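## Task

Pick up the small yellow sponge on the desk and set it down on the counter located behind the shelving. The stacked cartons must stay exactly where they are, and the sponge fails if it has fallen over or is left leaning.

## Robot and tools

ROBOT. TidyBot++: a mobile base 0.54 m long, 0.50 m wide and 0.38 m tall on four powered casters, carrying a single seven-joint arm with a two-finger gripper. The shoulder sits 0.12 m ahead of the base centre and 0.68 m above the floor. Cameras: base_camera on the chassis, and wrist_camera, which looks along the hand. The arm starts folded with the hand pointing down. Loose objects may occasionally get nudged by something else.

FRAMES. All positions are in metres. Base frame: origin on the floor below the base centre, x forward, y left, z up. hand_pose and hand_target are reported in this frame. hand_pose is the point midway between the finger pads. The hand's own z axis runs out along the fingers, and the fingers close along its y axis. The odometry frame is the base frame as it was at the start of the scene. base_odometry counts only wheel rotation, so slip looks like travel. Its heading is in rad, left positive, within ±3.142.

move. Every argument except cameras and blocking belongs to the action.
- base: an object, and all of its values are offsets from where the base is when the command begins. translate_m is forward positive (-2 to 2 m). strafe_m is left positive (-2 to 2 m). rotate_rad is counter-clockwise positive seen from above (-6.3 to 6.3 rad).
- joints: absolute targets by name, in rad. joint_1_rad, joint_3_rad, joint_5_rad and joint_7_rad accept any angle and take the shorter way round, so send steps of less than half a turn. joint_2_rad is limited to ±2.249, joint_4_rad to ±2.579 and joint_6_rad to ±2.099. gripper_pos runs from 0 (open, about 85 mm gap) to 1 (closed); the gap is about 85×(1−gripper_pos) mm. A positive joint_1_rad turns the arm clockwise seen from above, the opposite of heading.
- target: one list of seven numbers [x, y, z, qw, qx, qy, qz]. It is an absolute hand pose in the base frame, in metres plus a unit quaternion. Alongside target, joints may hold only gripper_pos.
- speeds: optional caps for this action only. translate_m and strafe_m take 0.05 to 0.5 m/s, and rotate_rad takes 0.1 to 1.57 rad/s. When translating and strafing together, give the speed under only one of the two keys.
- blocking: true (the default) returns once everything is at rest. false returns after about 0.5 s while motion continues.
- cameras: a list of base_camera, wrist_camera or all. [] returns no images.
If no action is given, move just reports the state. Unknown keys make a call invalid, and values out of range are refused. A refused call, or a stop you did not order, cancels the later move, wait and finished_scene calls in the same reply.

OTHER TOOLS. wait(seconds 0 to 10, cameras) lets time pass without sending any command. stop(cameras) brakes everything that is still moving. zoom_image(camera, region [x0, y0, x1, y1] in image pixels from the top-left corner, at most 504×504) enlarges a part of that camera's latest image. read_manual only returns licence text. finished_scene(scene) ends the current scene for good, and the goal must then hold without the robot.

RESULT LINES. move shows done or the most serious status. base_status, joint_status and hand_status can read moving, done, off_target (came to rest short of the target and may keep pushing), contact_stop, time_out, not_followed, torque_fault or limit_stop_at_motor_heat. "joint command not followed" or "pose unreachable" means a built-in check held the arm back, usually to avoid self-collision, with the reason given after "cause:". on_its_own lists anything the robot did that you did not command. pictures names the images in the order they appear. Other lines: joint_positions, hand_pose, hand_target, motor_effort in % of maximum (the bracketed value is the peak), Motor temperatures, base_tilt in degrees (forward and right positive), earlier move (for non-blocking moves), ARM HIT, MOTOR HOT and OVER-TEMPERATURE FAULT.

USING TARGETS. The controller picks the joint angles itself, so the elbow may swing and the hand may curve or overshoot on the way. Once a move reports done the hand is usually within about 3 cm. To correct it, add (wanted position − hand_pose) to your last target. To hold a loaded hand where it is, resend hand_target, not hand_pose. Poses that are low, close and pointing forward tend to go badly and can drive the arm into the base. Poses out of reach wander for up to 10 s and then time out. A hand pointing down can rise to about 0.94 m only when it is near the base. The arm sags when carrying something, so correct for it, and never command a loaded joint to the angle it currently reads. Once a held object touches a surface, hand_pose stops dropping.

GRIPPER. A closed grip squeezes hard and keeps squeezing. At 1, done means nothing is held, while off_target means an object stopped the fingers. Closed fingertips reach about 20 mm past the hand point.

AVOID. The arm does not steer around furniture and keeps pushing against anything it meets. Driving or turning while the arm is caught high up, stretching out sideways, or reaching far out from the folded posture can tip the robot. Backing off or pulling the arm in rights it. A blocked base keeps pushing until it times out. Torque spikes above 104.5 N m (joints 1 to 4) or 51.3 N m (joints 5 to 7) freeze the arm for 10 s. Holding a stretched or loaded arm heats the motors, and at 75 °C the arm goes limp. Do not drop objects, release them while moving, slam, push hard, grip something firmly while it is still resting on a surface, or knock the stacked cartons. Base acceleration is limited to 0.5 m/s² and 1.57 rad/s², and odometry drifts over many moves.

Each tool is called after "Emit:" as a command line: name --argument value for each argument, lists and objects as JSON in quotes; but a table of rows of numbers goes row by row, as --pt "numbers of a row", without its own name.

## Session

Emit:
move --joints '{"joint_2_rad":-0.6,"joint_4_rad":-2.0,"joint_6_rad":-0.4,"joint_7_rad":1.645}'

Emit:
move --joints '{"joint_1_rad":-1.0}' --cameras '["wrist_camera"]'

Emit:
move --joints '{"joint_1_rad":1.0}' --cameras '["wrist_camera"]'

Scene clock: 1.80 s.
Motor temperatures (°C): [32 34 31 33 40 43 49]
move: done
base_odometry: x=+0.000 y=+0.000 heading=+0.000
base_tilt: forward=-0.1 right=-0.3
base_status: not commanded
joint_positions: joint_1_rad=+0.020 joint_2_rad=-0.591 joint_3_rad=+3.097 joint_4_rad=-2.009 joint_5_rad=+0.022 joint_6_rad=-0.466 joint_7_rad=+1.570 gripper_pos=+0.000
joint_status: all done
motor_effort: joint_1_rad=+1(1) joint_2_rad=+0(5) joint_3_rad=+2(2) joint_4_rad=+22(22) joint_5_rad=+1(1) joint_6_rad=+8(9) joint_7_rad=+0(1)
hand_pose: x=+0.4908 y=+0.0122 z=+0.9830 quat_wxyz=(+0.015, +0.808, +0.019, +0.588) (m; base frame)
hand_target: x=+0.4939 y=+0.0134 z=+1.0113 quat_wxyz=(+0.037, +0.782, +0.049, +0.620) (m; base frame)
hand_status: not commanded
pictures: base_camera, wrist_camera
Images, in order (width x height): base_camera 644x364, wrist_camera 644x476.

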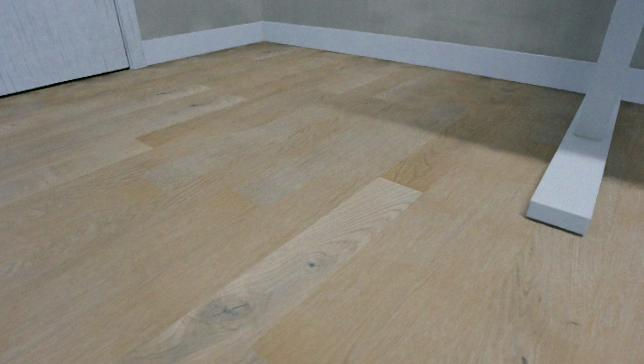

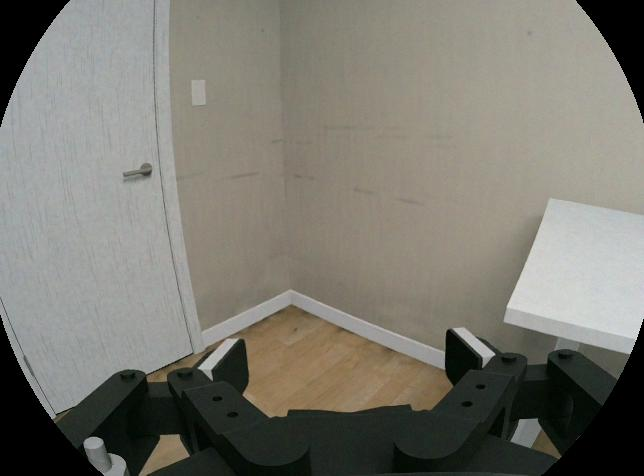

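Scene clock: 4.10 s.
Motor temperatures (°C): [32 34 31 33 40 43 49]
move: done
base_odometry: x=+0.000 y=+0.000 heading=+0.000
base_tilt: forward=-0.1 right=-0.3
base_status: not commanded
joint_positions: joint_1_rad=-0.983 joint_2_rad=-0.591 joint_3_rad=+3.097 joint_4_rad=-2.009 joint_5_rad=+0.022 joint_6_rad=-0.461 joint_7_rad=+1.570 gripper_pos=+0.000
joint_status: all done
motor_effort: joint_1_rad=+1(3) joint_2_rad=+0(2) joint_3_rad=+2(2) joint_4_rad=+22(22) joint_5_rad=+1(1) joint_6_rad=+9(9) joint_7_rad=+0(1)
hand_pose: x=+0.3089 y=+0.3204 z=+0.9845 quat_wxyz=(-0.271, +0.698, +0.405, +0.525) (m; base frame)
hand_target: x=+0.3038 y=+0.3265 z=+1.0113 quat_wxyz=(-0.270, +0.658, +0.424, +0.560) (m; base frame)
hand_status: not commanded
pictures: wrist_camera
Images, in order (width x height): wrist_camera 644x476.

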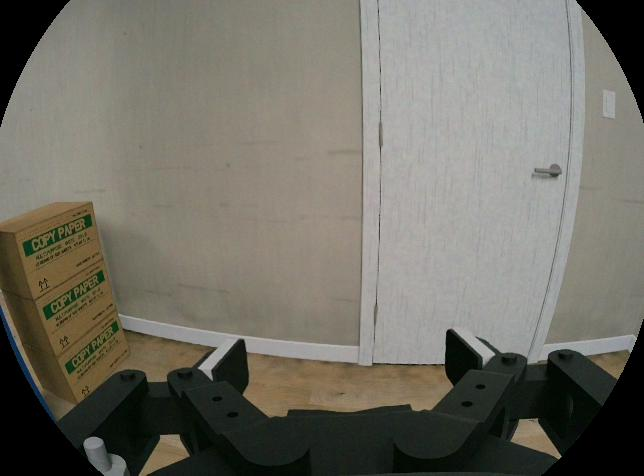

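Scene clock: 7.20 s.
Motor temperatures (°C): [32 34 31 33 40 43 49]
move: done
base_odometry: x=+0.000 y=+0.000 heading=+0.000
base_tilt: forward=-0.2 right=-0.3
base_status: not commanded
joint_positions: joint_1_rad=+0.983 joint_2_rad=-0.591 joint_3_rad=+3.097 joint_4_rad=-2.009 joint_5_rad=+0.022 joint_6_rad=-0.460 joint_7_rad=+1.570 gripper_pos=+0.000
joint_status: all done
motor_effort: joint_1_rad=+1(3) joint_2_rad=-1(2) joint_3_rad=+2(2) joint_4_rad=+22(22) joint_5_rad=+1(1) joint_6_rad=+9(9) joint_7_rad=+0(1)
hand_pose: x=+0.3418 y=-0.2986 z=+0.9847 quat_wxyz=(+0.286, +0.724, -0.356, +0.517) (m; base frame)
hand_target: x=+0.3390 y=-0.3039 z=+1.0113 quat_wxyz=(+0.325, +0.713, -0.325, +0.530) (m; base frame)
hand_status: not commanded
pictures: wrist_camera
Images, in order (width x height): wrist_camera 644x476.

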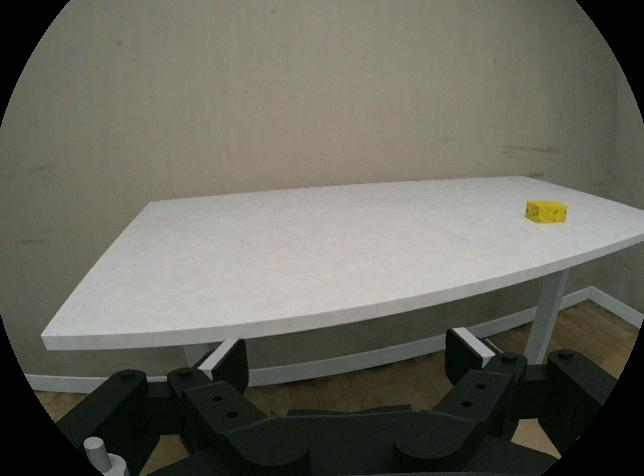

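Emit:
move --joints '{"joint_1_rad":1.7}' --cameras '["wrist_camera"]'

Emit:
move --joints '{"joint_1_rad":2.6}' --cameras '["wrist_camera"]'

Emit:
move --joints '{"joint_1_rad":-2.4}' --cameras '["wrist_camera"]'

Scene clock: 12.80 s.
Motor temperatures (°C): [32 34 31 33 40 43 49]
move: done
base_odometry: x=+0.000 y=+0.000 heading=+0.000
base_tilt: forward=-0.1 right=-0.3
base_status: not commanded
joint_positions: joint_1_rad=+1.683 joint_2_rad=-0.591 joint_3_rad=+3.097 joint_4_rad=-2.009 joint_5_rad=+0.022 joint_6_rad=-0.460 joint_7_rad=+1.570 gripper_pos=+0.000
joint_status: all done
motor_effort: joint_1_rad=+1(2) joint_2_rad=-2(2) joint_3_rad=+2(2) joint_4_rad=+21(22) joint_5_rad=+1(1) joint_6_rad=+8(9) joint_7_rad=+0(1)
hand_pose: x=+0.0970 y=-0.3719 z=+0.9847 quat_wxyz=(+0.446, +0.558, -0.583, +0.387) (m; base frame)
hand_target: x=+0.0915 y=-0.3741 z=+1.0113 quat_wxyz=(+0.487, +0.558, -0.549, +0.386) (m; base frame)
hand_status: not commanded
pictures: wrist_camera
Images, in order (width x height): wrist_camera 644x476.

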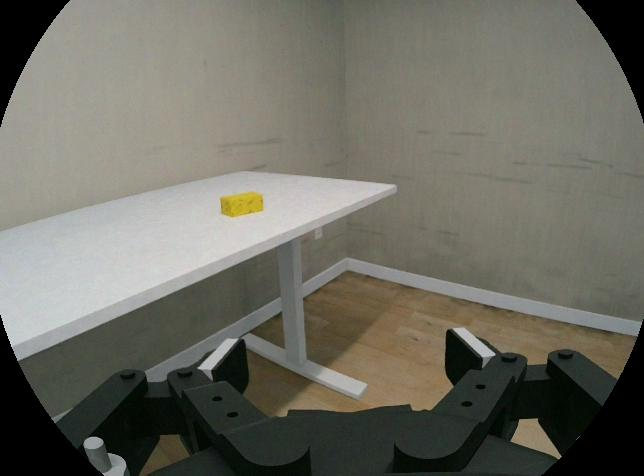

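Scene clock: 15.00 s.
Motor temperatures (°C): [32 34 31 33 40 43 49]
move: done
base_odometry: x=+0.000 y=+0.000 heading=+0.000
base_tilt: forward=-0.2 right=-0.2
base_status: not commanded
joint_positions: joint_1_rad=+2.583 joint_2_rad=-0.591 joint_3_rad=+3.097 joint_4_rad=-2.009 joint_5_rad=+0.022 joint_6_rad=-0.460 joint_7_rad=+1.570 gripper_pos=+0.000
joint_status: all done
motor_effort: joint_1_rad=+1(2) joint_2_rad=+0(2) joint_3_rad=+2(2) joint_4_rad=+22(23) joint_5_rad=+1(1) joint_6_rad=+9(9) joint_7_rad=+0(1)
hand_pose: x=-0.1860 y=-0.2140 z=+0.9847 quat_wxyz=(+0.570, +0.249, -0.768, +0.154) (m; base frame)
hand_target: x=-0.1912 y=-0.2110 z=+1.0113 quat_wxyz=(+0.607, +0.264, -0.738, +0.136) (m; base frame)
hand_status: not commanded
pictures: wrist_camera
Images, in order (width x height): wrist_camera 644x476.

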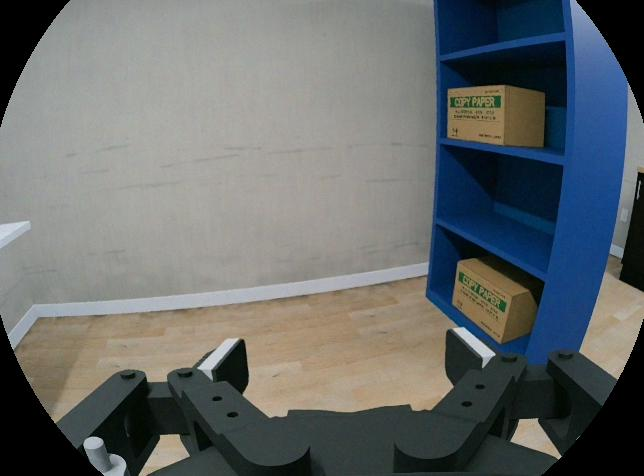

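Scene clock: 17.57 s.
Motor temperatures (°C): [32 34 31 33 40 43 49]
move: done
base_odometry: x=+0.000 y=+0.000 heading=+0.000
base_tilt: forward=-0.1 right=-0.3
base_status: not commanded
joint_positions: joint_1_rad=+3.866 joint_2_rad=-0.591 joint_3_rad=+3.097 joint_4_rad=-2.009 joint_5_rad=+0.022 joint_6_rad=-0.460 joint_7_rad=+1.570 gripper_pos=+0.000
joint_status: all done
motor_effort: joint_1_rad=+1(3) joint_2_rad=-1(2) joint_3_rad=+2(2) joint_4_rad=+21(22) joint_5_rad=+1(1) joint_6_rad=+9(9) joint_7_rad=+0(1)
hand_pose: x=-0.1727 y=+0.2318 z=+0.9848 quat_wxyz=(+0.549, -0.260, -0.764, -0.218) (m; base frame)
hand_target: x=-0.1713 y=+0.2376 z=+1.0113 quat_wxyz=(+0.567, -0.230, -0.749, -0.254) (m; base frame)
hand_status: not commanded
pictures: wrist_camera
Images, in order (width x height): wrist_camera 644x476.

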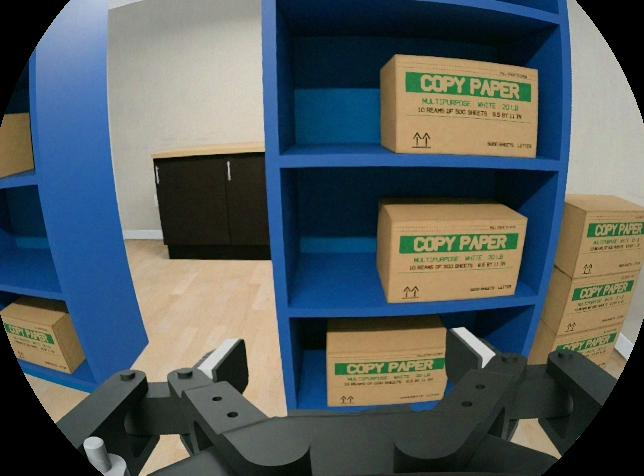

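Emit:
move --base '{"translate_m":-0.29,"strafe_m":-1.0,"rotate_rad":-0.62}' --joints '{"joint_1_rad":0.0,"joint_6_rad":-0.9}'

Scene clock: 41.80 s.
Motor temperatures (°C): [32 34 31 34 40 43 49]
move: done
base_odometry: x=-0.290 y=-1.000 heading=-0.620
base_tilt: forward=-0.1 right=-0.3
base_status: done
joint_positions: joint_1_rad=+6.266 joint_2_rad=-0.594 joint_3_rad=+3.097 joint_4_rad=-2.009 joint_5_rad=+0.022 joint_6_rad=-0.851 joint_7_rad=+1.570 gripper_pos=+0.000
joint_status: all done
motor_effort: joint_1_rad=+1(3) joint_2_rad=+1(3) joint_3_rad=+2(3) joint_4_rad=+21(22) joint_5_rad=+1(1) joint_6_rad=+7(9) joint_7_rad=+0(1)
hand_pose: x=+0.4321 y=+0.0181 z=+0.8797 quat_wxyz=(-0.010, -0.905, -0.033, -0.424) (m; base frame)
hand_target: x=+0.4228 y=+0.0121 z=+0.8748 quat_wxyz=(-0.030, -0.911, -0.059, -0.408) (m; base frame)
hand_status: not commanded
pictures: base_camera, wrist_camera
Images, in order (width x height): base_camera 644x364, wrist_camera 644x476.

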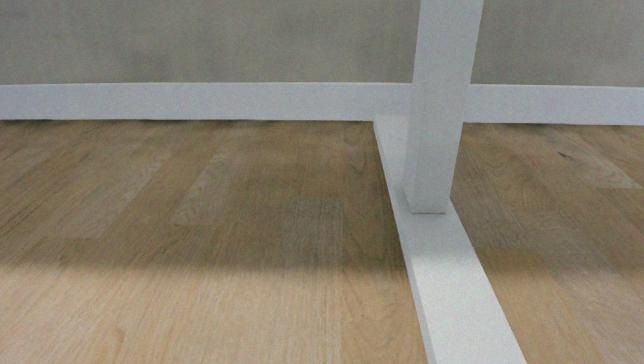

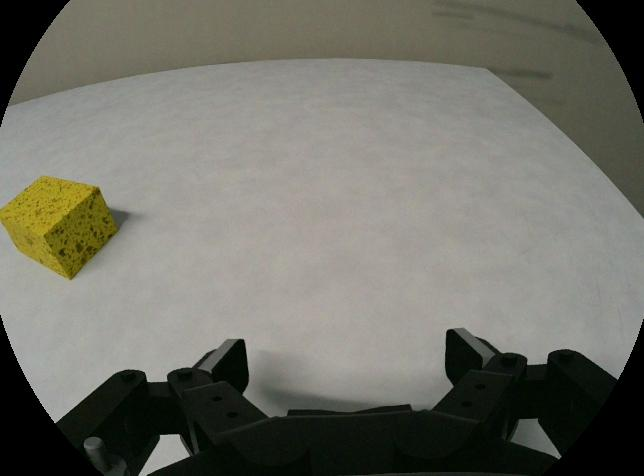

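Emit:
move --target '[0.42,0,0.93,0,1,0,0]' --cameras '[]'

Emit:
move --base '{"translate_m":0.05,"strafe_m":0.22}'

Scene clock: 54.33 s.
Motor temperatures (°C): [32 34 31 34 40 43 49]
move: done
base_odometry: x=-0.290 y=-1.000 heading=-0.620
base_tilt: forward=-0.1 right=-0.2
base_status: not commanded
joint_positions: joint_1_rad=+6.266 joint_2_rad=+0.036 joint_3_rad=+3.156 joint_4_rad=-1.083 joint_5_rad=+0.022 joint_6_rad=-1.974 joint_7_rad=+1.570 gripper_pos=+0.000
joint_status: not commanded
motor_effort: joint_1_rad=+1(2) joint_2_rad=-17(18) joint_3_rad=+1(2) joint_4_rad=+15(22) joint_5_rad=+1(1) joint_6_rad=+1(7) joint_7_rad=+0(1)
hand_pose: x=+0.4323 y=-0.0041 z=+0.9288 quat_wxyz=(-0.010, -1.000, +0.004, -0.024) (m; base frame)
hand_target: x=+0.4200 y=+0.0000 z=+0.9300 quat_wxyz=(+0.000, -1.000, +0.000, +0.000) (m; base frame)
hand_status: done (0.013 m and 3.1 deg from the pose sent, 0.055 m and 50.4 deg at the start)
pictures: none
No camera images: "cameras" was empty.

Scene clock: 55.87 s.
Motor temperatures (°C): [32 34 31 34 40 43 49]
move: done
base_odometry: x=-0.121 y=-0.850 heading=-0.620
base_tilt: forward=-0.1 right=-0.3
base_status: done
joint_positions: joint_1_rad=+6.261 joint_2_rad=+0.040 joint_3_rad=+3.164 joint_4_rad=-1.081 joint_5_rad=+0.022 joint_6_rad=-1.979 joint_7_rad=+1.570 gripper_pos=+0.000
joint_status: not commanded
motor_effort: joint_1_rad=+1(4) joint_2_rad=-17(19) joint_3_rad=+1(3) joint_4_rad=+16(16) joint_5_rad=+1(2) joint_6_rad=+1(2) joint_7_rad=+0(1)
hand_pose: x=+0.4321 y=-0.0048 z=+0.9279 quat_wxyz=(-0.010, -1.000, +0.005, -0.021) (m; base frame)
hand_target: x=+0.4200 y=+0.0000 z=+0.9300 quat_wxyz=(+0.000, -1.000, +0.000, +0.000) (m; base frame)
hand_status: not commanded
pictures: base_camera, wrist_camera
Images, in order (width x height): base_camera 644x364, wrist_camera 644x476.

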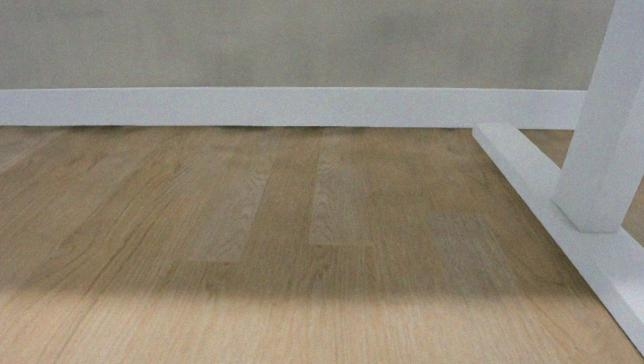

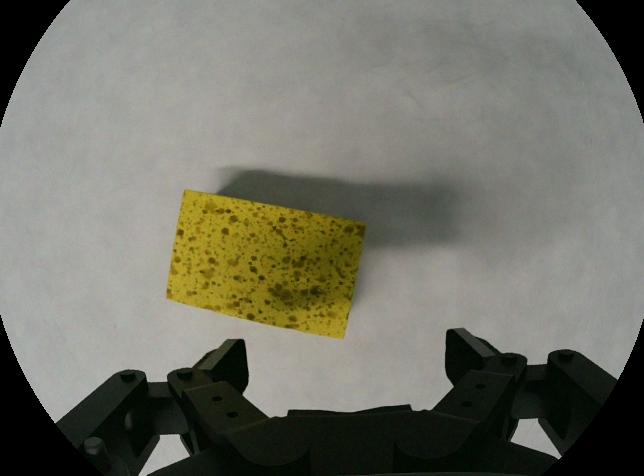

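Emit:
move --target '[0.456,-0.01,0.925,0,0.769,0.639,0]' --cameras '["wrist_camera"]'

Scene clock: 71.60 s.
Motor temperatures (°C): [32 34 31 34 40 43 49]
move: done
base_odometry: x=-0.121 y=-0.850 heading=-0.620
base_tilt: forward=-0.1 right=-0.3
base_status: not commanded
joint_positions: joint_1_rad=+6.360 joint_2_rad=+0.123 joint_3_rad=+3.078 joint_4_rad=-1.002 joint_5_rad=+0.022 joint_6_rad=-1.979 joint_7_rad=+2.905 gripper_pos=+0.000
joint_status: not commanded
motor_effort: joint_1_rad=+1(1) joint_2_rad=-20(21) joint_3_rad=+0(1) joint_4_rad=+15(16) joint_5_rad=+1(1) joint_6_rad=+1(2) joint_7_rad=+0(1)
hand_pose: x=+0.4651 y=-0.0116 z=+0.9242 quat_wxyz=(-0.017, -0.793, -0.609, -0.011) (m; base frame)
hand_target: x=+0.4560 y=-0.0100 z=+0.9250 quat_wxyz=(+0.000, -0.769, -0.639, +0.000) (m; base frame)
hand_status: done (0.009 m and 4.9 deg from the pose sent, 0.025 m and 80.1 deg at the start)
pictures: wrist_camera
Images, in order (width x height): wrist_camera 644x476.

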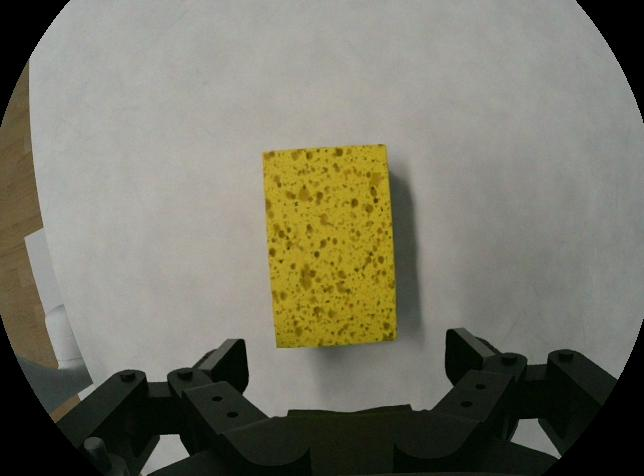

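Emit:
move --target '[0.462,0.038,0.925,0,0.755,0.656,0]' --cameras '["wrist_camera"]'

Scene clock: 78.87 s.
Motor temperatures (°C): [32 34 31 34 40 43 49]
move: done
base_odometry: x=-0.121 y=-0.850 heading=-0.620
base_tilt: forward=-0.1 right=-0.3
base_status: not commanded
joint_positions: joint_1_rad=+6.293 joint_2_rad=+0.145 joint_3_rad=+3.002 joint_4_rad=-0.976 joint_5_rad=+0.022 joint_6_rad=-1.979 joint_7_rad=+2.901 gripper_pos=+0.000
joint_status: not commanded
motor_effort: joint_1_rad=+1(3) joint_2_rad=-21(22) joint_3_rad=+0(2) joint_4_rad=+15(16) joint_5_rad=+0(1) joint_6_rad=+1(1) joint_7_rad=+0(1)
hand_pose: x=+0.4724 y=+0.0357 z=+0.9245 quat_wxyz=(-0.012, -0.749, -0.663, -0.018) (m; base frame)
hand_target: x=+0.4620 y=+0.0380 z=+0.9250 quat_wxyz=(+0.000, -0.755, -0.656, +0.000) (m; base frame)
hand_status: done (0.011 m and 2.7 deg from the pose sent, 0.050 m and 7.2 deg at the start)
pictures: wrist_camera
Images, in order (width x height): wrist_camera 644x476.

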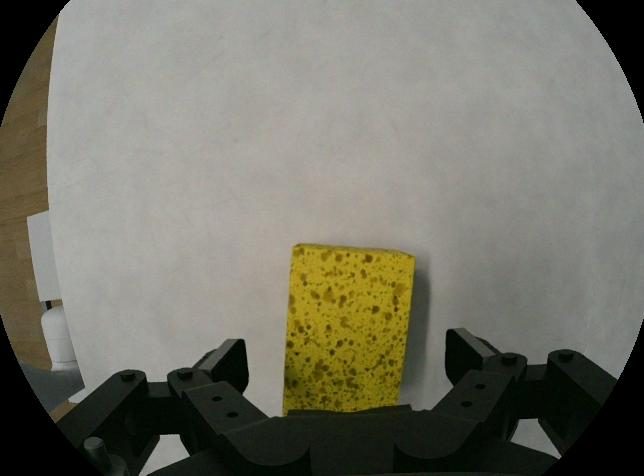

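Emit:
move --target '[0.462,0.038,0.905,0,0.7716,0.6361,0]' --cameras '["wrist_camera"]'

Scene clock: 84.67 s.
Motor temperatures (°C): [32 34 31 34 40 43 48]
move: done
base_odometry: x=-0.121 y=-0.850 heading=-0.620
base_tilt: forward=-0.1 right=-0.3
base_status: not commanded
joint_positions: joint_1_rad=+6.292 joint_2_rad=+0.143 joint_3_rad=+3.004 joint_4_rad=-1.040 joint_5_rad=+0.022 joint_6_rad=-1.978 joint_7_rad=+2.892 gripper_pos=+0.000
joint_status: not commanded
motor_effort: joint_1_rad=+1(1) joint_2_rad=-21(22) joint_3_rad=+0(1) joint_4_rad=+15(16) joint_5_rad=+0(1) joint_6_rad=+0(1) joint_7_rad=+0(1)
hand_pose: x=+0.4606 y=+0.0343 z=+0.9067 quat_wxyz=(+0.004, -0.752, -0.659, +0.007) (m; base frame)
hand_target: x=+0.4620 y=+0.0380 z=+0.9050 quat_wxyz=(+0.000, -0.772, -0.636, +0.000) (m; base frame)
hand_status: done (0.004 m and 3.6 deg from the pose sent, 0.022 m and 4.7 deg at the start)
pictures: wrist_camera
Images, in order (width x height): wrist_camera 644x476.

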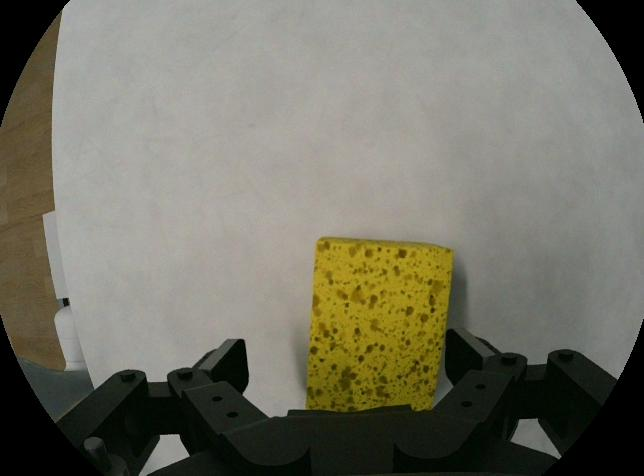

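Emit:
move --target '[0.474,0.038,0.903,0,0.7934,0.6088,0]' --cameras '["wrist_camera"]'

Scene clock: 88.37 s.
Motor temperatures (°C): [32 34 31 34 40 43 48]
move: done
base_odometry: x=-0.121 y=-0.850 heading=-0.620
base_tilt: forward=-0.1 right=-0.3
base_status: not commanded
joint_positions: joint_1_rad=+6.292 joint_2_rad=+0.156 joint_3_rad=+3.004 joint_4_rad=-1.030 joint_5_rad=+0.022 joint_6_rad=-1.978 joint_7_rad=+2.821 gripper_pos=+0.000
joint_status: not commanded
motor_effort: joint_1_rad=+1(1) joint_2_rad=-21(23) joint_3_rad=+0(1) joint_4_rad=+15(16) joint_5_rad=+0(0) joint_6_rad=+0(1) joint_7_rad=+0(1)
hand_pose: x=+0.4654 y=+0.0345 z=+0.9047 quat_wxyz=(+0.006, -0.775, -0.632, +0.009) (m; base frame)
hand_target: x=+0.4740 y=+0.0380 z=+0.9030 quat_wxyz=(+0.000, -0.793, -0.609, +0.000) (m; base frame)
hand_status: done (0.009 m and 3.6 deg from the pose sent, 0.014 m and 7.5 deg at the start)
pictures: wrist_camera
Images, in order (width x height): wrist_camera 644x476.

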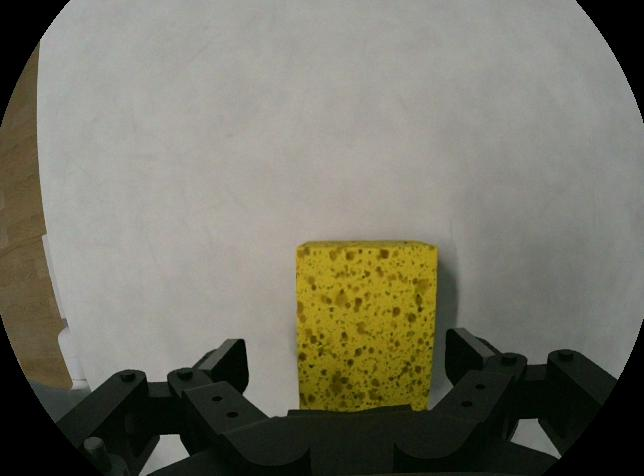

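Emit:
move --target '[0.485,0.036,0.894,0,0.7934,0.6088,0]' --cameras '["wrist_camera"]'

Scene clock: 91.57 s.
Motor temperatures (°C): [32 34 31 34 40 43 48]
move: done
base_odometry: x=-0.121 y=-0.850 heading=-0.620
base_tilt: forward=-0.2 right=-0.3
base_status: not commanded
joint_positions: joint_1_rad=+6.293 joint_2_rad=+0.172 joint_3_rad=+3.004 joint_4_rad=-1.030 joint_5_rad=+0.022 joint_6_rad=-1.965 joint_7_rad=+2.821 gripper_pos=+0.000
joint_status: not commanded
motor_effort: joint_1_rad=+1(1) joint_2_rad=-22(24) joint_3_rad=+0(0) joint_4_rad=+15(16) joint_5_rad=+0(1) joint_6_rad=+0(1) joint_7_rad=+0(1)
hand_pose: x=+0.4728 y=+0.0349 z=+0.8990 quat_wxyz=(+0.008, -0.775, -0.632, +0.010) (m; base frame)
hand_target: x=+0.4850 y=+0.0360 z=+0.8940 quat_wxyz=(+0.000, -0.793, -0.609, +0.000) (m; base frame)
hand_status: done (0.013 m and 3.7 deg from the pose sent, 0.022 m and 3.6 deg at the start)
pictures: wrist_camera
Images, in order (width x height): wrist_camera 644x476.

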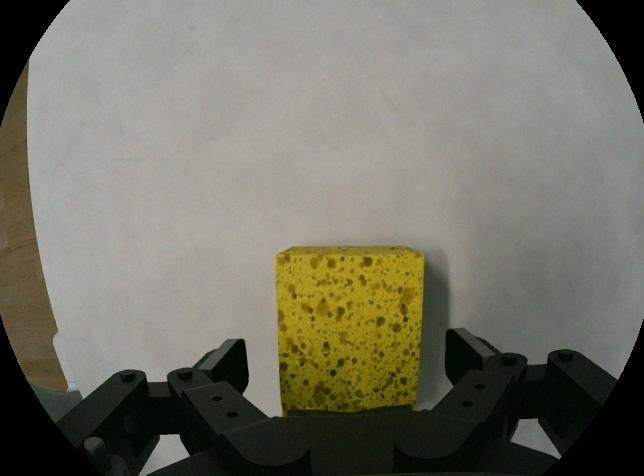

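Emit:
move --target '[0.487,0.036,0.880,0,0.7934,0.6088,0]' --cameras '["wrist_camera"]'

Scene clock: 94.27 s.
Motor temperatures (°C): [32 34 31 34 40 43 48]
move: done
base_odometry: x=-0.121 y=-0.850 heading=-0.620
base_tilt: forward=-0.1 right=-0.3
base_status: not commanded
joint_positions: joint_1_rad=+6.293 joint_2_rad=+0.173 joint_3_rad=+3.004 joint_4_rad=-1.075 joint_5_rad=+0.022 joint_6_rad=-1.927 joint_7_rad=+2.821 gripper_pos=+0.000
joint_status: not commanded
motor_effort: joint_1_rad=+1(1) joint_2_rad=-21(23) joint_3_rad=+0(0) joint_4_rad=+16(17) joint_5_rad=+0(1) joint_6_rad=+0(1) joint_7_rad=+0(1)
hand_pose: x=+0.4756 y=+0.0355 z=+0.8853 quat_wxyz=(+0.010, -0.774, -0.632, +0.013) (m; base frame)
hand_target: x=+0.4870 y=+0.0360 z=+0.8800 quat_wxyz=(+0.000, -0.793, -0.609, +0.000) (m; base frame)
hand_status: done (0.013 m and 3.9 deg from the pose sent, 0.024 m and 3.7 deg at the start)
pictures: wrist_camera
Images, in order (width x height): wrist_camera 644x476.

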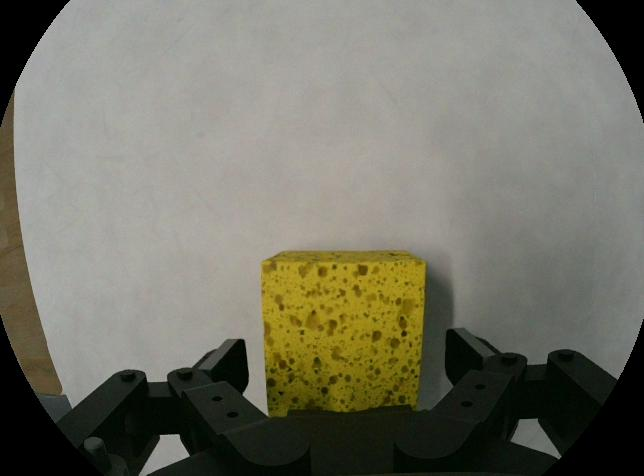

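Emit:
move --joints '{"gripper_pos":0.5}' --cameras '["wrist_camera"]'

Scene clock: 98.03 s.
Motor temperatures (°C): [32 34 31 34 40 43 48]
move: off_target
base_odometry: x=-0.121 y=-0.850 heading=-0.620
base_tilt: forward=-0.1 right=-0.3
base_status: not commanded
joint_positions: joint_1_rad=+6.293 joint_2_rad=+0.168 joint_3_rad=+3.004 joint_4_rad=-1.078 joint_5_rad=+0.022 joint_6_rad=-1.924 joint_7_rad=+2.821 gripper_pos=+0.437
joint_status: gripper_pos off_target (ended at +0.437, target +0.500)
motor_effort: joint_1_rad=+1(1) joint_2_rad=-19(23) joint_3_rad=+1(1) joint_4_rad=+13(16) joint_5_rad=+1(1) joint_6_rad=+0(1) joint_7_rad=+0(1)
hand_pose: x=+0.4748 y=+0.0355 z=+0.8868 quat_wxyz=(+0.008, -0.774, -0.632, +0.011) (m; base frame)
hand_target: x=+0.4870 y=+0.0360 z=+0.8800 quat_wxyz=(+0.000, -0.793, -0.609, +0.000) (m; base frame)
hand_status: not commanded
pictures: wrist_camera
Images, in order (width x height): wrist_camera 644x476.

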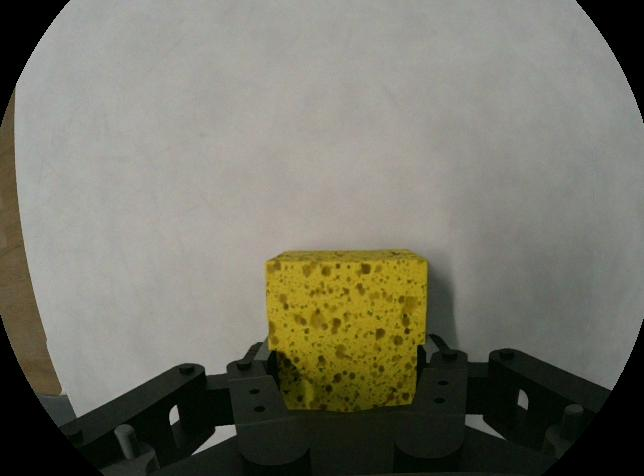

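Emit:
move --target '[0.47,0.036,0.925,0,0.7934,0.6088,0]' --joints '{"gripper_pos":0.65}' --cameras '["wrist_camera"]'

Scene clock: 103.67 s.
Motor temperatures (°C): [32 34 31 34 40 43 48]
move: off_target
base_odometry: x=-0.121 y=-0.850 heading=-0.620
base_tilt: forward=-0.1 right=-0.3
base_status: not commanded
joint_positions: joint_1_rad=+6.293 joint_2_rad=+0.174 joint_3_rad=+3.004 joint_4_rad=-0.949 joint_5_rad=+0.022 joint_6_rad=-1.984 joint_7_rad=+2.821 gripper_pos=+0.437
joint_status: gripper_pos off_target (ended at +0.437, target +0.650)
motor_effort: joint_1_rad=+1(1) joint_2_rad=-22(24) joint_3_rad=+0(1) joint_4_rad=+16(17) joint_5_rad=+0(1) joint_6_rad=+1(1) joint_7_rad=+0(1)
hand_pose: x=+0.4824 y=+0.0356 z=+0.9219 quat_wxyz=(-0.008, -0.775, -0.631, -0.016) (m; base frame)
hand_target: x=+0.4700 y=+0.0360 z=+0.9250 quat_wxyz=(+0.000, -0.793, -0.609, +0.000) (m; base frame)
hand_status: done (0.013 m and 3.9 deg from the pose sent, 0.039 m and 3.8 deg at the start)
pictures: wrist_camera
Images, in order (width x height): wrist_camera 644x476.

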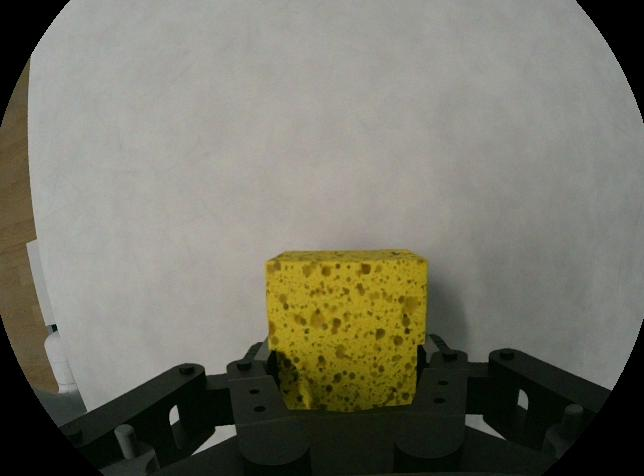

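Emit:
move --base '{"translate_m":-0.4}' --cameras '[]'

Emit:
move --base '{"rotate_rad":3.03}' --joints '{"joint_1_rad":0,"joint_2_rad":-0.6,"joint_3_rad":3.14,"joint_4_rad":-2.0,"joint_5_rad":0,"joint_6_rad":-0.4,"joint_7_rad":1.645}'

Scene clock: 117.60 s.
Motor temperatures (°C): [32 34 31 34 40 43 48]
move: done
base_odometry: x=-0.447 y=-0.617 heading=-0.621
base_tilt: forward=-0.1 right=-0.3
base_status: done
joint_positions: joint_1_rad=+6.293 joint_2_rad=+0.172 joint_3_rad=+3.004 joint_4_rad=-0.947 joint_5_rad=+0.022 joint_6_rad=-1.989 joint_7_rad=+2.821 gripper_pos=+0.437
joint_status: not commanded
motor_effort: joint_1_rad=+1(2) joint_2_rad=-22(26) joint_3_rad=+0(1) joint_4_rad=+15(16) joint_5_rad=+0(1) joint_6_rad=+1(2) joint_7_rad=+0(1)
hand_pose: x=+0.4806 y=+0.0354 z=+0.9233 quat_wxyz=(-0.008, -0.775, -0.631, -0.016) (m; base frame)
hand_target: x=+0.4700 y=+0.0360 z=+0.9250 quat_wxyz=(+0.000, -0.793, -0.609, +0.000) (m; base frame)
hand_status: not commanded
pictures: none
No camera images: "cameras" was empty.

Scene clock: 121.03 s.
Motor temperatures (°C): [32 34 31 34 40 43 48]
move: done
base_odometry: x=-0.447 y=-0.617 heading=+2.408
base_tilt: forward=-0.1 right=-0.3
base_status: done
joint_positions: joint_1_rad=+6.293 joint_2_rad=-0.585 joint_3_rad=+3.126 joint_4_rad=-1.974 joint_5_rad=+0.022 joint_6_rad=-0.463 joint_7_rad=+1.721 gripper_pos=+0.437
joint_status: all done
motor_effort: joint_1_rad=+1(3) joint_2_rad=-1(24) joint_3_rad=+1(3) joint_4_rad=+22(23) joint_5_rad=+1(2) joint_6_rad=+9(9) joint_7_rad=+0(2)
hand_pose: x=+0.4949 y=+0.0023 z=+1.0026 quat_wxyz=(-0.057, -0.796, -0.069, -0.598) (m; base frame)
hand_target: x=+0.4944 y=+0.0021 z=+1.0118 quat_wxyz=(-0.023, -0.783, -0.030, -0.621) (m; base frame)
hand_status: not commanded
pictures: base_camera, wrist_camera
Images, in order (width x height): base_camera 644x364, wrist_camera 644x476.

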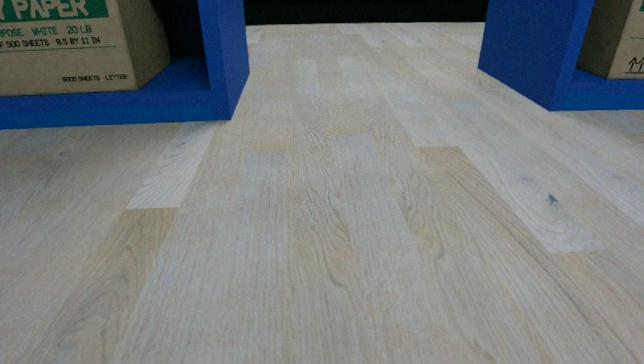

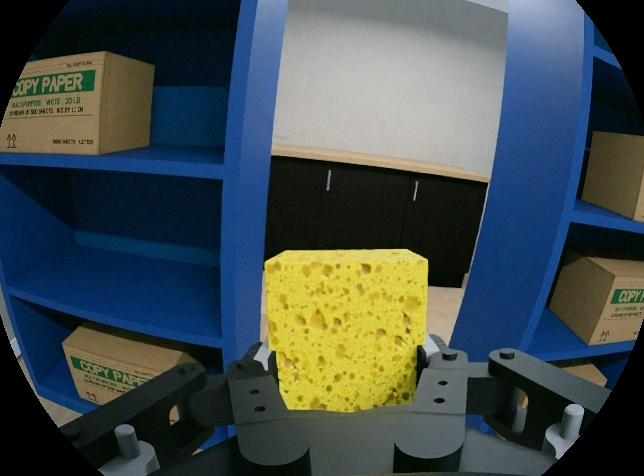

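Emit:
move --base '{"rotate_rad":0.085}' --joints '{"joint_7_rad":1.5}' --cameras '[]'

Emit:
move --base '{"strafe_m":-0.26}'

Scene clock: 132.33 s.
Motor temperatures (°C): [32 34 31 34 40 43 48]
move: done
base_odometry: x=-0.447 y=-0.617 heading=+2.493
base_tilt: forward=-0.1 right=-0.3
base_status: done
joint_positions: joint_1_rad=+6.291 joint_2_rad=-0.585 joint_3_rad=+3.132 joint_4_rad=-1.974 joint_5_rad=+0.022 joint_6_rad=-0.462 joint_7_rad=+1.556 gripper_pos=+0.437
joint_status: all done
motor_effort: joint_1_rad=+1(2) joint_2_rad=-1(2) joint_3_rad=+1(3) joint_4_rad=+22(22) joint_5_rad=+1(1) joint_6_rad=+9(9) joint_7_rad=+0(1)
hand_pose: x=+0.4949 y=-0.0001 z=+1.0031 quat_wxyz=(-0.007, -0.799, +0.000, -0.601) (m; base frame)
hand_target: x=+0.4944 y=+0.0021 z=+1.0118 quat_wxyz=(+0.022, -0.783, +0.027, -0.621) (m; base frame)
hand_status: not commanded
pictures: none
No camera images: "cameras" was empty.

Scene clock: 134.00 s.
Motor temperatures (°C): [32 34 31 34 40 43 48]
move: done
base_odometry: x=-0.290 y=-0.410 heading=+2.494
base_tilt: forward=-0.1 right=-0.3
base_status: done
joint_positions: joint_1_rad=+6.291 joint_2_rad=-0.586 joint_3_rad=+3.140 joint_4_rad=-1.975 joint_5_rad=+0.022 joint_6_rad=-0.461 joint_7_rad=+1.556 gripper_pos=+0.437
joint_status: not commanded
motor_effort: joint_1_rad=+1(2) joint_2_rad=-1(2) joint_3_rad=+1(5) joint_4_rad=+21(22) joint_5_rad=+1(1) joint_6_rad=+9(9) joint_7_rad=+0(1)
hand_pose: x=+0.4948 y=-0.0039 z=+1.0034 quat_wxyz=(-0.008, -0.799, +0.004, -0.602) (m; base frame)
hand_target: x=+0.4944 y=+0.0021 z=+1.0118 quat_wxyz=(+0.022, -0.783, +0.027, -0.621) (m; base frame)
hand_status: not commanded
pictures: base_camera, wrist_camera
Images, in order (width x height): base_camera 644x364, wrist_camera 644x476.

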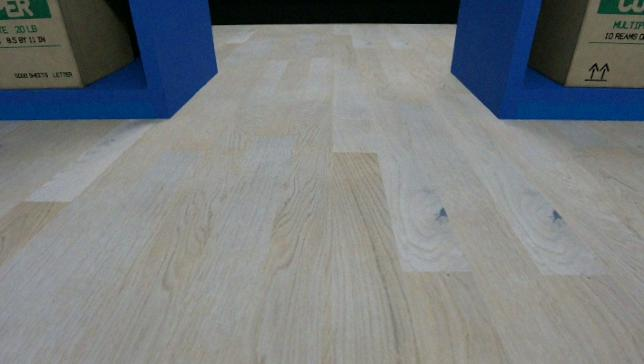

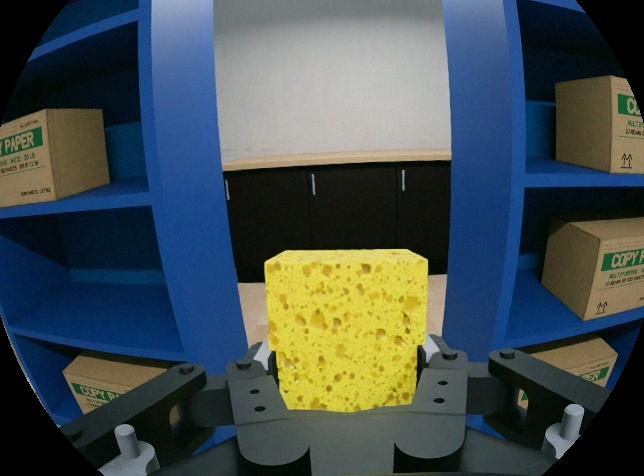

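Emit:
move --base '{"rotate_rad":-0.024}' --cameras '[]'

Emit:
move --base '{"translate_m":1.4}' --speeds '{"translate_m":0.35}' --cameras '["base_camera"]'

Emit:
move --base '{"translate_m":0.5}' --speeds '{"translate_m":0.3}' --joints '{"joint_1_rad":0,"joint_2_rad":-0.02,"joint_3_rad":3.14,"joint_4_rad":-0.9,"joint_5_rad":0,"joint_6_rad":-2.0,"joint_7_rad":1.5}'

Scene clock: 140.57 s.
Motor temperatures (°C): [32 34 31 34 40 43 48]
move: done
base_odometry: x=-0.290 y=-0.410 heading=+2.470
base_tilt: forward=-0.1 right=-0.3
base_status: done
joint_positions: joint_1_rad=+6.291 joint_2_rad=-0.586 joint_3_rad=+3.140 joint_4_rad=-1.975 joint_5_rad=+0.022 joint_6_rad=-0.461 joint_7_rad=+1.556 gripper_pos=+0.437
joint_status: not commanded
motor_effort: joint_1_rad=+1(2) joint_2_rad=-1(2) joint_3_rad=+1(3) joint_4_rad=+22(23) joint_5_rad=+0(1) joint_6_rad=+9(9) joint_7_rad=+0(1)
hand_pose: x=+0.4947 y=-0.0040 z=+1.0036 quat_wxyz=(-0.008, -0.799, +0.004, -0.602) (m; base frame)
hand_target: x=+0.4944 y=+0.0021 z=+1.0118 quat_wxyz=(+0.022, -0.783, +0.027, -0.621) (m; base frame)
hand_status: not commanded
pictures: none
No camera images: "cameras" was empty.

Scene clock: 145.47 s.
Motor temperatures (°C): [32 34 31 34 40 43 48]
move: done
base_odometry: x=-1.386 y=+0.461 heading=+2.470
base_tilt: forward=-0.1 right=-0.3
base_status: done
joint_positions: joint_1_rad=+6.291 joint_2_rad=-0.596 joint_3_rad=+3.140 joint_4_rad=-1.976 joint_5_rad=+0.022 joint_6_rad=-0.459 joint_7_rad=+1.556 gripper_pos=+0.437
joint_status: not commanded
motor_effort: joint_1_rad=+1(1) joint_2_rad=-1(4) joint_3_rad=+1(2) joint_4_rad=+22(23) joint_5_rad=+1(1) joint_6_rad=+9(9) joint_7_rad=+0(1)
hand_pose: x=+0.4917 y=-0.0040 z=+1.0071 quat_wxyz=(-0.008, -0.795, +0.004, -0.606) (m; base frame)
hand_target: x=+0.4944 y=+0.0021 z=+1.0118 quat_wxyz=(+0.022, -0.783, +0.027, -0.621) (m; base frame)
hand_status: not commanded
pictures: base_camera
Images, in order (width x height): base_camera 644x364.

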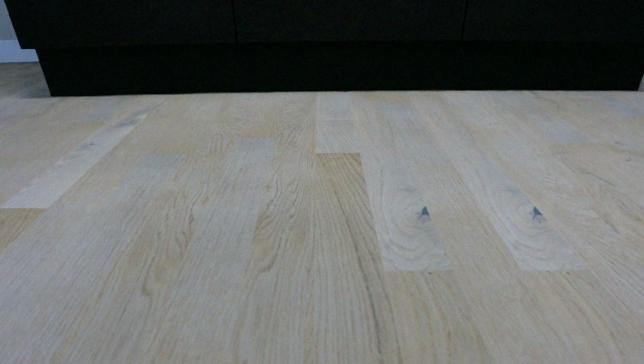

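Scene clock: 148.30 s.
Motor temperatures (°C): [32 34 31 34 40 43 48]
move: done
base_odometry: x=-1.778 y=+0.772 heading=+2.470
base_tilt: forward=-0.1 right=-0.3
base_status: done
joint_positions: joint_1_rad=+6.291 joint_2_rad=-0.016 joint_3_rad=+3.140 joint_4_rad=-0.915 joint_5_rad=+0.022 joint_6_rad=-1.947 joint_7_rad=+1.556 gripper_pos=+0.437
joint_status: all done
motor_effort: joint_1_rad=+1(2) joint_2_rad=-14(19) joint_3_rad=+1(2) joint_4_rad=+15(23) joint_5_rad=+1(2) joint_6_rad=+3(10) joint_7_rad=+1(1)
hand_pose: x=+0.4490 y=-0.0072 z=+1.0003 quat_wxyz=(-0.009, -0.989, +0.016, -0.147) (m; base frame)
hand_target: x=+0.4334 y=+0.0019 z=+1.0021 quat_wxyz=(+0.005, -0.991, +0.034, -0.130) (m; base frame)
hand_status: not commanded
pictures: base_camera, wrist_camera
Images, in order (width x height): base_camera 644x364, wrist_camera 644x476.

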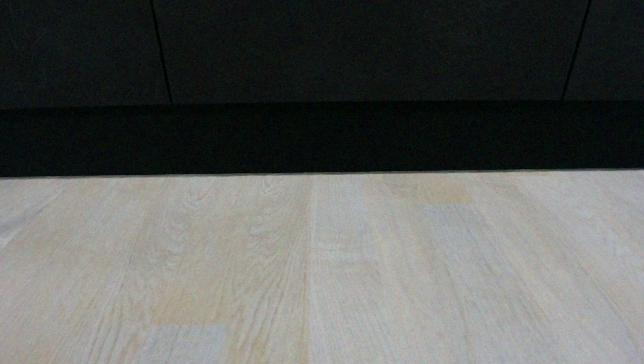

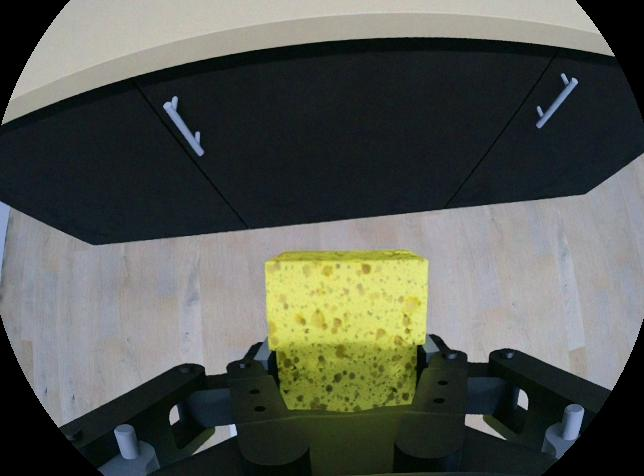

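Emit:
move --base '{"translate_m":0.4}' --speeds '{"translate_m":0.18}' --cameras '["wrist_camera"]'

Emit:
move --target '[0.47,0,0.955,0,0.9986,0,0.0523]' --cameras '["wrist_camera"]'

Emit:
move --target '[0.47,0,0.94,0,0.9999,0,0.01]' --cameras '["wrist_camera"]'

Scene clock: 154.73 s.
Motor temperatures (°C): [32 34 31 34 40 43 48]
move: done
base_odometry: x=-2.091 y=+1.021 heading=+2.470
base_tilt: forward=-0.1 right=-0.3
base_status: done
joint_positions: joint_1_rad=+6.291 joint_2_rad=-0.014 joint_3_rad=+3.140 joint_4_rad=-0.913 joint_5_rad=+0.022 joint_6_rad=-1.955 joint_7_rad=+1.556 gripper_pos=+0.437
joint_status: not commanded
motor_effort: joint_1_rad=+1(2) joint_2_rad=-15(18) joint_3_rad=+1(1) joint_4_rad=+15(16) joint_5_rad=+1(1) joint_6_rad=+3(4) joint_7_rad=+0(1)
hand_pose: x=+0.4476 y=-0.0071 z=+0.9996 quat_wxyz=(-0.009, -0.989, +0.016, -0.143) (m; base frame)
hand_target: x=+0.4334 y=+0.0019 z=+1.0021 quat_wxyz=(+0.005, -0.991, +0.034, -0.130) (m; base frame)
hand_status: not commanded
pictures: wrist_camera
Images, in order (width x height): wrist_camera 644x476.

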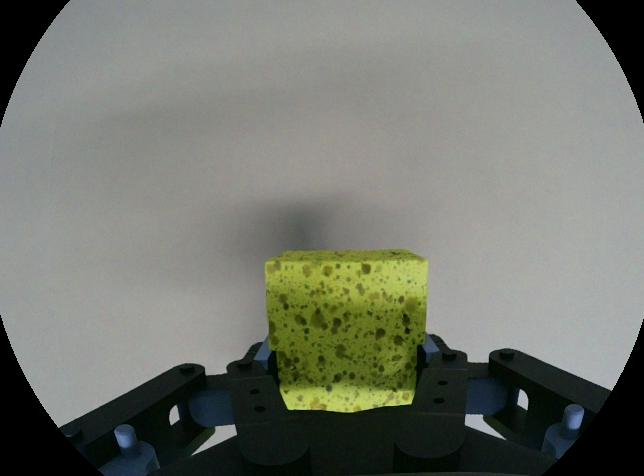

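Scene clock: 156.03 s.
Motor temperatures (°C): [32 34 31 34 40 43 48]
move: done
base_odometry: x=-2.091 y=+1.021 heading=+2.470
base_tilt: forward=-0.2 right=-0.3
base_status: not commanded
joint_positions: joint_1_rad=+6.277 joint_2_rad=+0.128 joint_3_rad=+3.164 joint_4_rad=-0.908 joint_5_rad=+0.022 joint_6_rad=-1.968 joint_7_rad=+1.556 gripper_pos=+0.437
joint_status: not commanded
motor_effort: joint_1_rad=+1(1) joint_2_rad=-20(25) joint_3_rad=+1(1) joint_4_rad=+15(17) joint_5_rad=+0(1) joint_6_rad=+2(4) joint_7_rad=+0(1)
hand_pose: x=+0.4857 y=-0.0102 z=+0.9510 quat_wxyz=(-0.011, -0.997, +0.020, -0.069) (m; base frame)
hand_target: x=+0.4700 y=+0.0000 z=+0.9550 quat_wxyz=(+0.000, -0.999, +0.000, -0.052) (m; base frame)
hand_status: done (0.019 m and 3.3 deg from the pose sent, 0.050 m and 10.7 deg at the start)
pictures: wrist_camera
Images, in order (width x height): wrist_camera 644x476.

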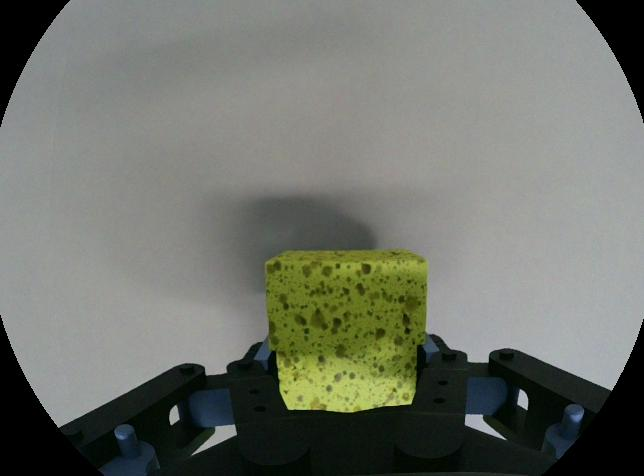

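Scene clock: 156.87 s.
Motor temperatures (°C): [32 34 31 34 40 43 48]
move: done
base_odometry: x=-2.091 y=+1.021 heading=+2.470
base_tilt: forward=-0.1 right=-0.3
base_status: not commanded
joint_positions: joint_1_rad=+6.277 joint_2_rad=+0.157 joint_3_rad=+3.164 joint_4_rad=-0.894 joint_5_rad=+0.022 joint_6_rad=-2.017 joint_7_rad=+1.556 gripper_pos=+0.437
joint_status: not commanded
motor_effort: joint_1_rad=+1(1) joint_2_rad=-19(21) joint_3_rad=+1(1) joint_4_rad=+13(16) joint_5_rad=+1(1) joint_6_rad=+1(3) joint_7_rad=+0(1)
hand_pose: x=+0.4808 y=-0.0099 z=+0.9432 quat_wxyz=(-0.012, -0.999, +0.021, -0.037) (m; base frame)
hand_target: x=+0.4700 y=+0.0000 z=+0.9400 quat_wxyz=(+0.000, -1.000, +0.000, -0.010) (m; base frame)
hand_status: done (0.015 m and 4.2 deg from the pose sent, 0.022 m and 7.2 deg at the start)
pictures: wrist_camera
Images, in order (width x height): wrist_camera 644x476.

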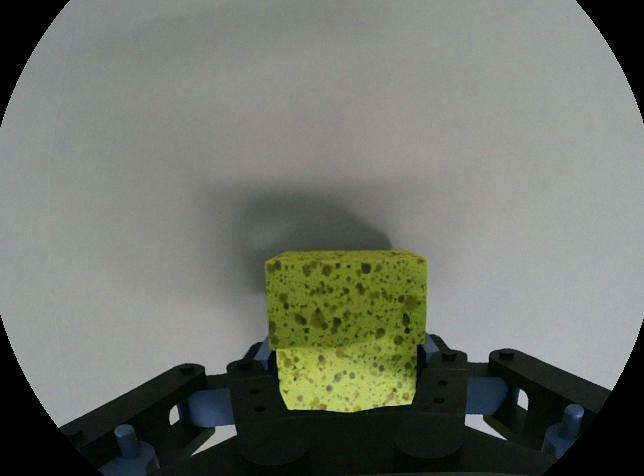

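Emit:
move --target '[0.47,0,0.932,0,0.9999,0,0]' --cameras '[]'

Emit:
move --target '[0.475,0,0.925,0,0.9999,0,0]' --cameras '["wrist_camera"]'

Scene clock: 160.00 s.
Motor temperatures (°C): [32 34 31 34 40 43 48]
move: done
base_odometry: x=-2.091 y=+1.021 heading=+2.470
base_tilt: forward=-0.2 right=-0.3
base_status: not commanded
joint_positions: joint_1_rad=+6.277 joint_2_rad=+0.157 joint_3_rad=+3.164 joint_4_rad=-0.894 joint_5_rad=+0.022 joint_6_rad=-2.017 joint_7_rad=+1.556 gripper_pos=+0.437
joint_status: not commanded
motor_effort: joint_1_rad=+1(1) joint_2_rad=-19(20) joint_3_rad=+1(1) joint_4_rad=+13(14) joint_5_rad=+1(1) joint_6_rad=+0(2) joint_7_rad=+0(1)
hand_pose: x=+0.4807 y=-0.0099 z=+0.9430 quat_wxyz=(-0.012, -0.999, +0.021, -0.037) (m; base frame)
hand_target: x=+0.4700 y=+0.0000 z=+0.9320 quat_wxyz=(+0.000, -1.000, +0.000, +0.000) (m; base frame)
hand_status: done (0.018 m and 5.0 deg from the pose sent, 0.019 m and 5.1 deg at the start)
pictures: none
No camera images: "cameras" was empty.

Scene clock: 160.57 s.
Motor temperatures (°C): [32 34 31 34 40 43 48]
move: done
base_odometry: x=-2.091 y=+1.021 heading=+2.470
base_tilt: forward=-0.1 right=-0.3
base_status: not commanded
joint_positions: joint_1_rad=+6.277 joint_2_rad=+0.157 joint_3_rad=+3.164 joint_4_rad=-0.897 joint_5_rad=+0.022 joint_6_rad=-2.015 joint_7_rad=+1.556 gripper_pos=+0.437
joint_status: not commanded
motor_effort: joint_1_rad=+1(1) joint_2_rad=-18(20) joint_3_rad=+1(1) joint_4_rad=+10(13) joint_5_rad=+1(1) joint_6_rad=-1(2) joint_7_rad=+0(1)
hand_pose: x=+0.4809 y=-0.0099 z=+0.9423 quat_wxyz=(-0.012, -0.999, +0.021, -0.036) (m; base frame)
hand_target: x=+0.4750 y=+0.0000 z=+0.9250 quat_wxyz=(+0.000, -1.000, +0.000, +0.000) (m; base frame)
hand_status: done (0.021 m and 5.0 deg from the pose sent, 0.021 m and 5.0 deg at the start)
pictures: wrist_camera
Images, in order (width x height): wrist_camera 644x476.

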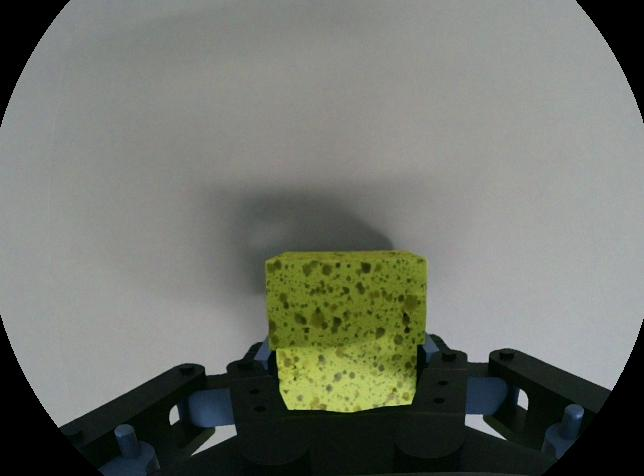

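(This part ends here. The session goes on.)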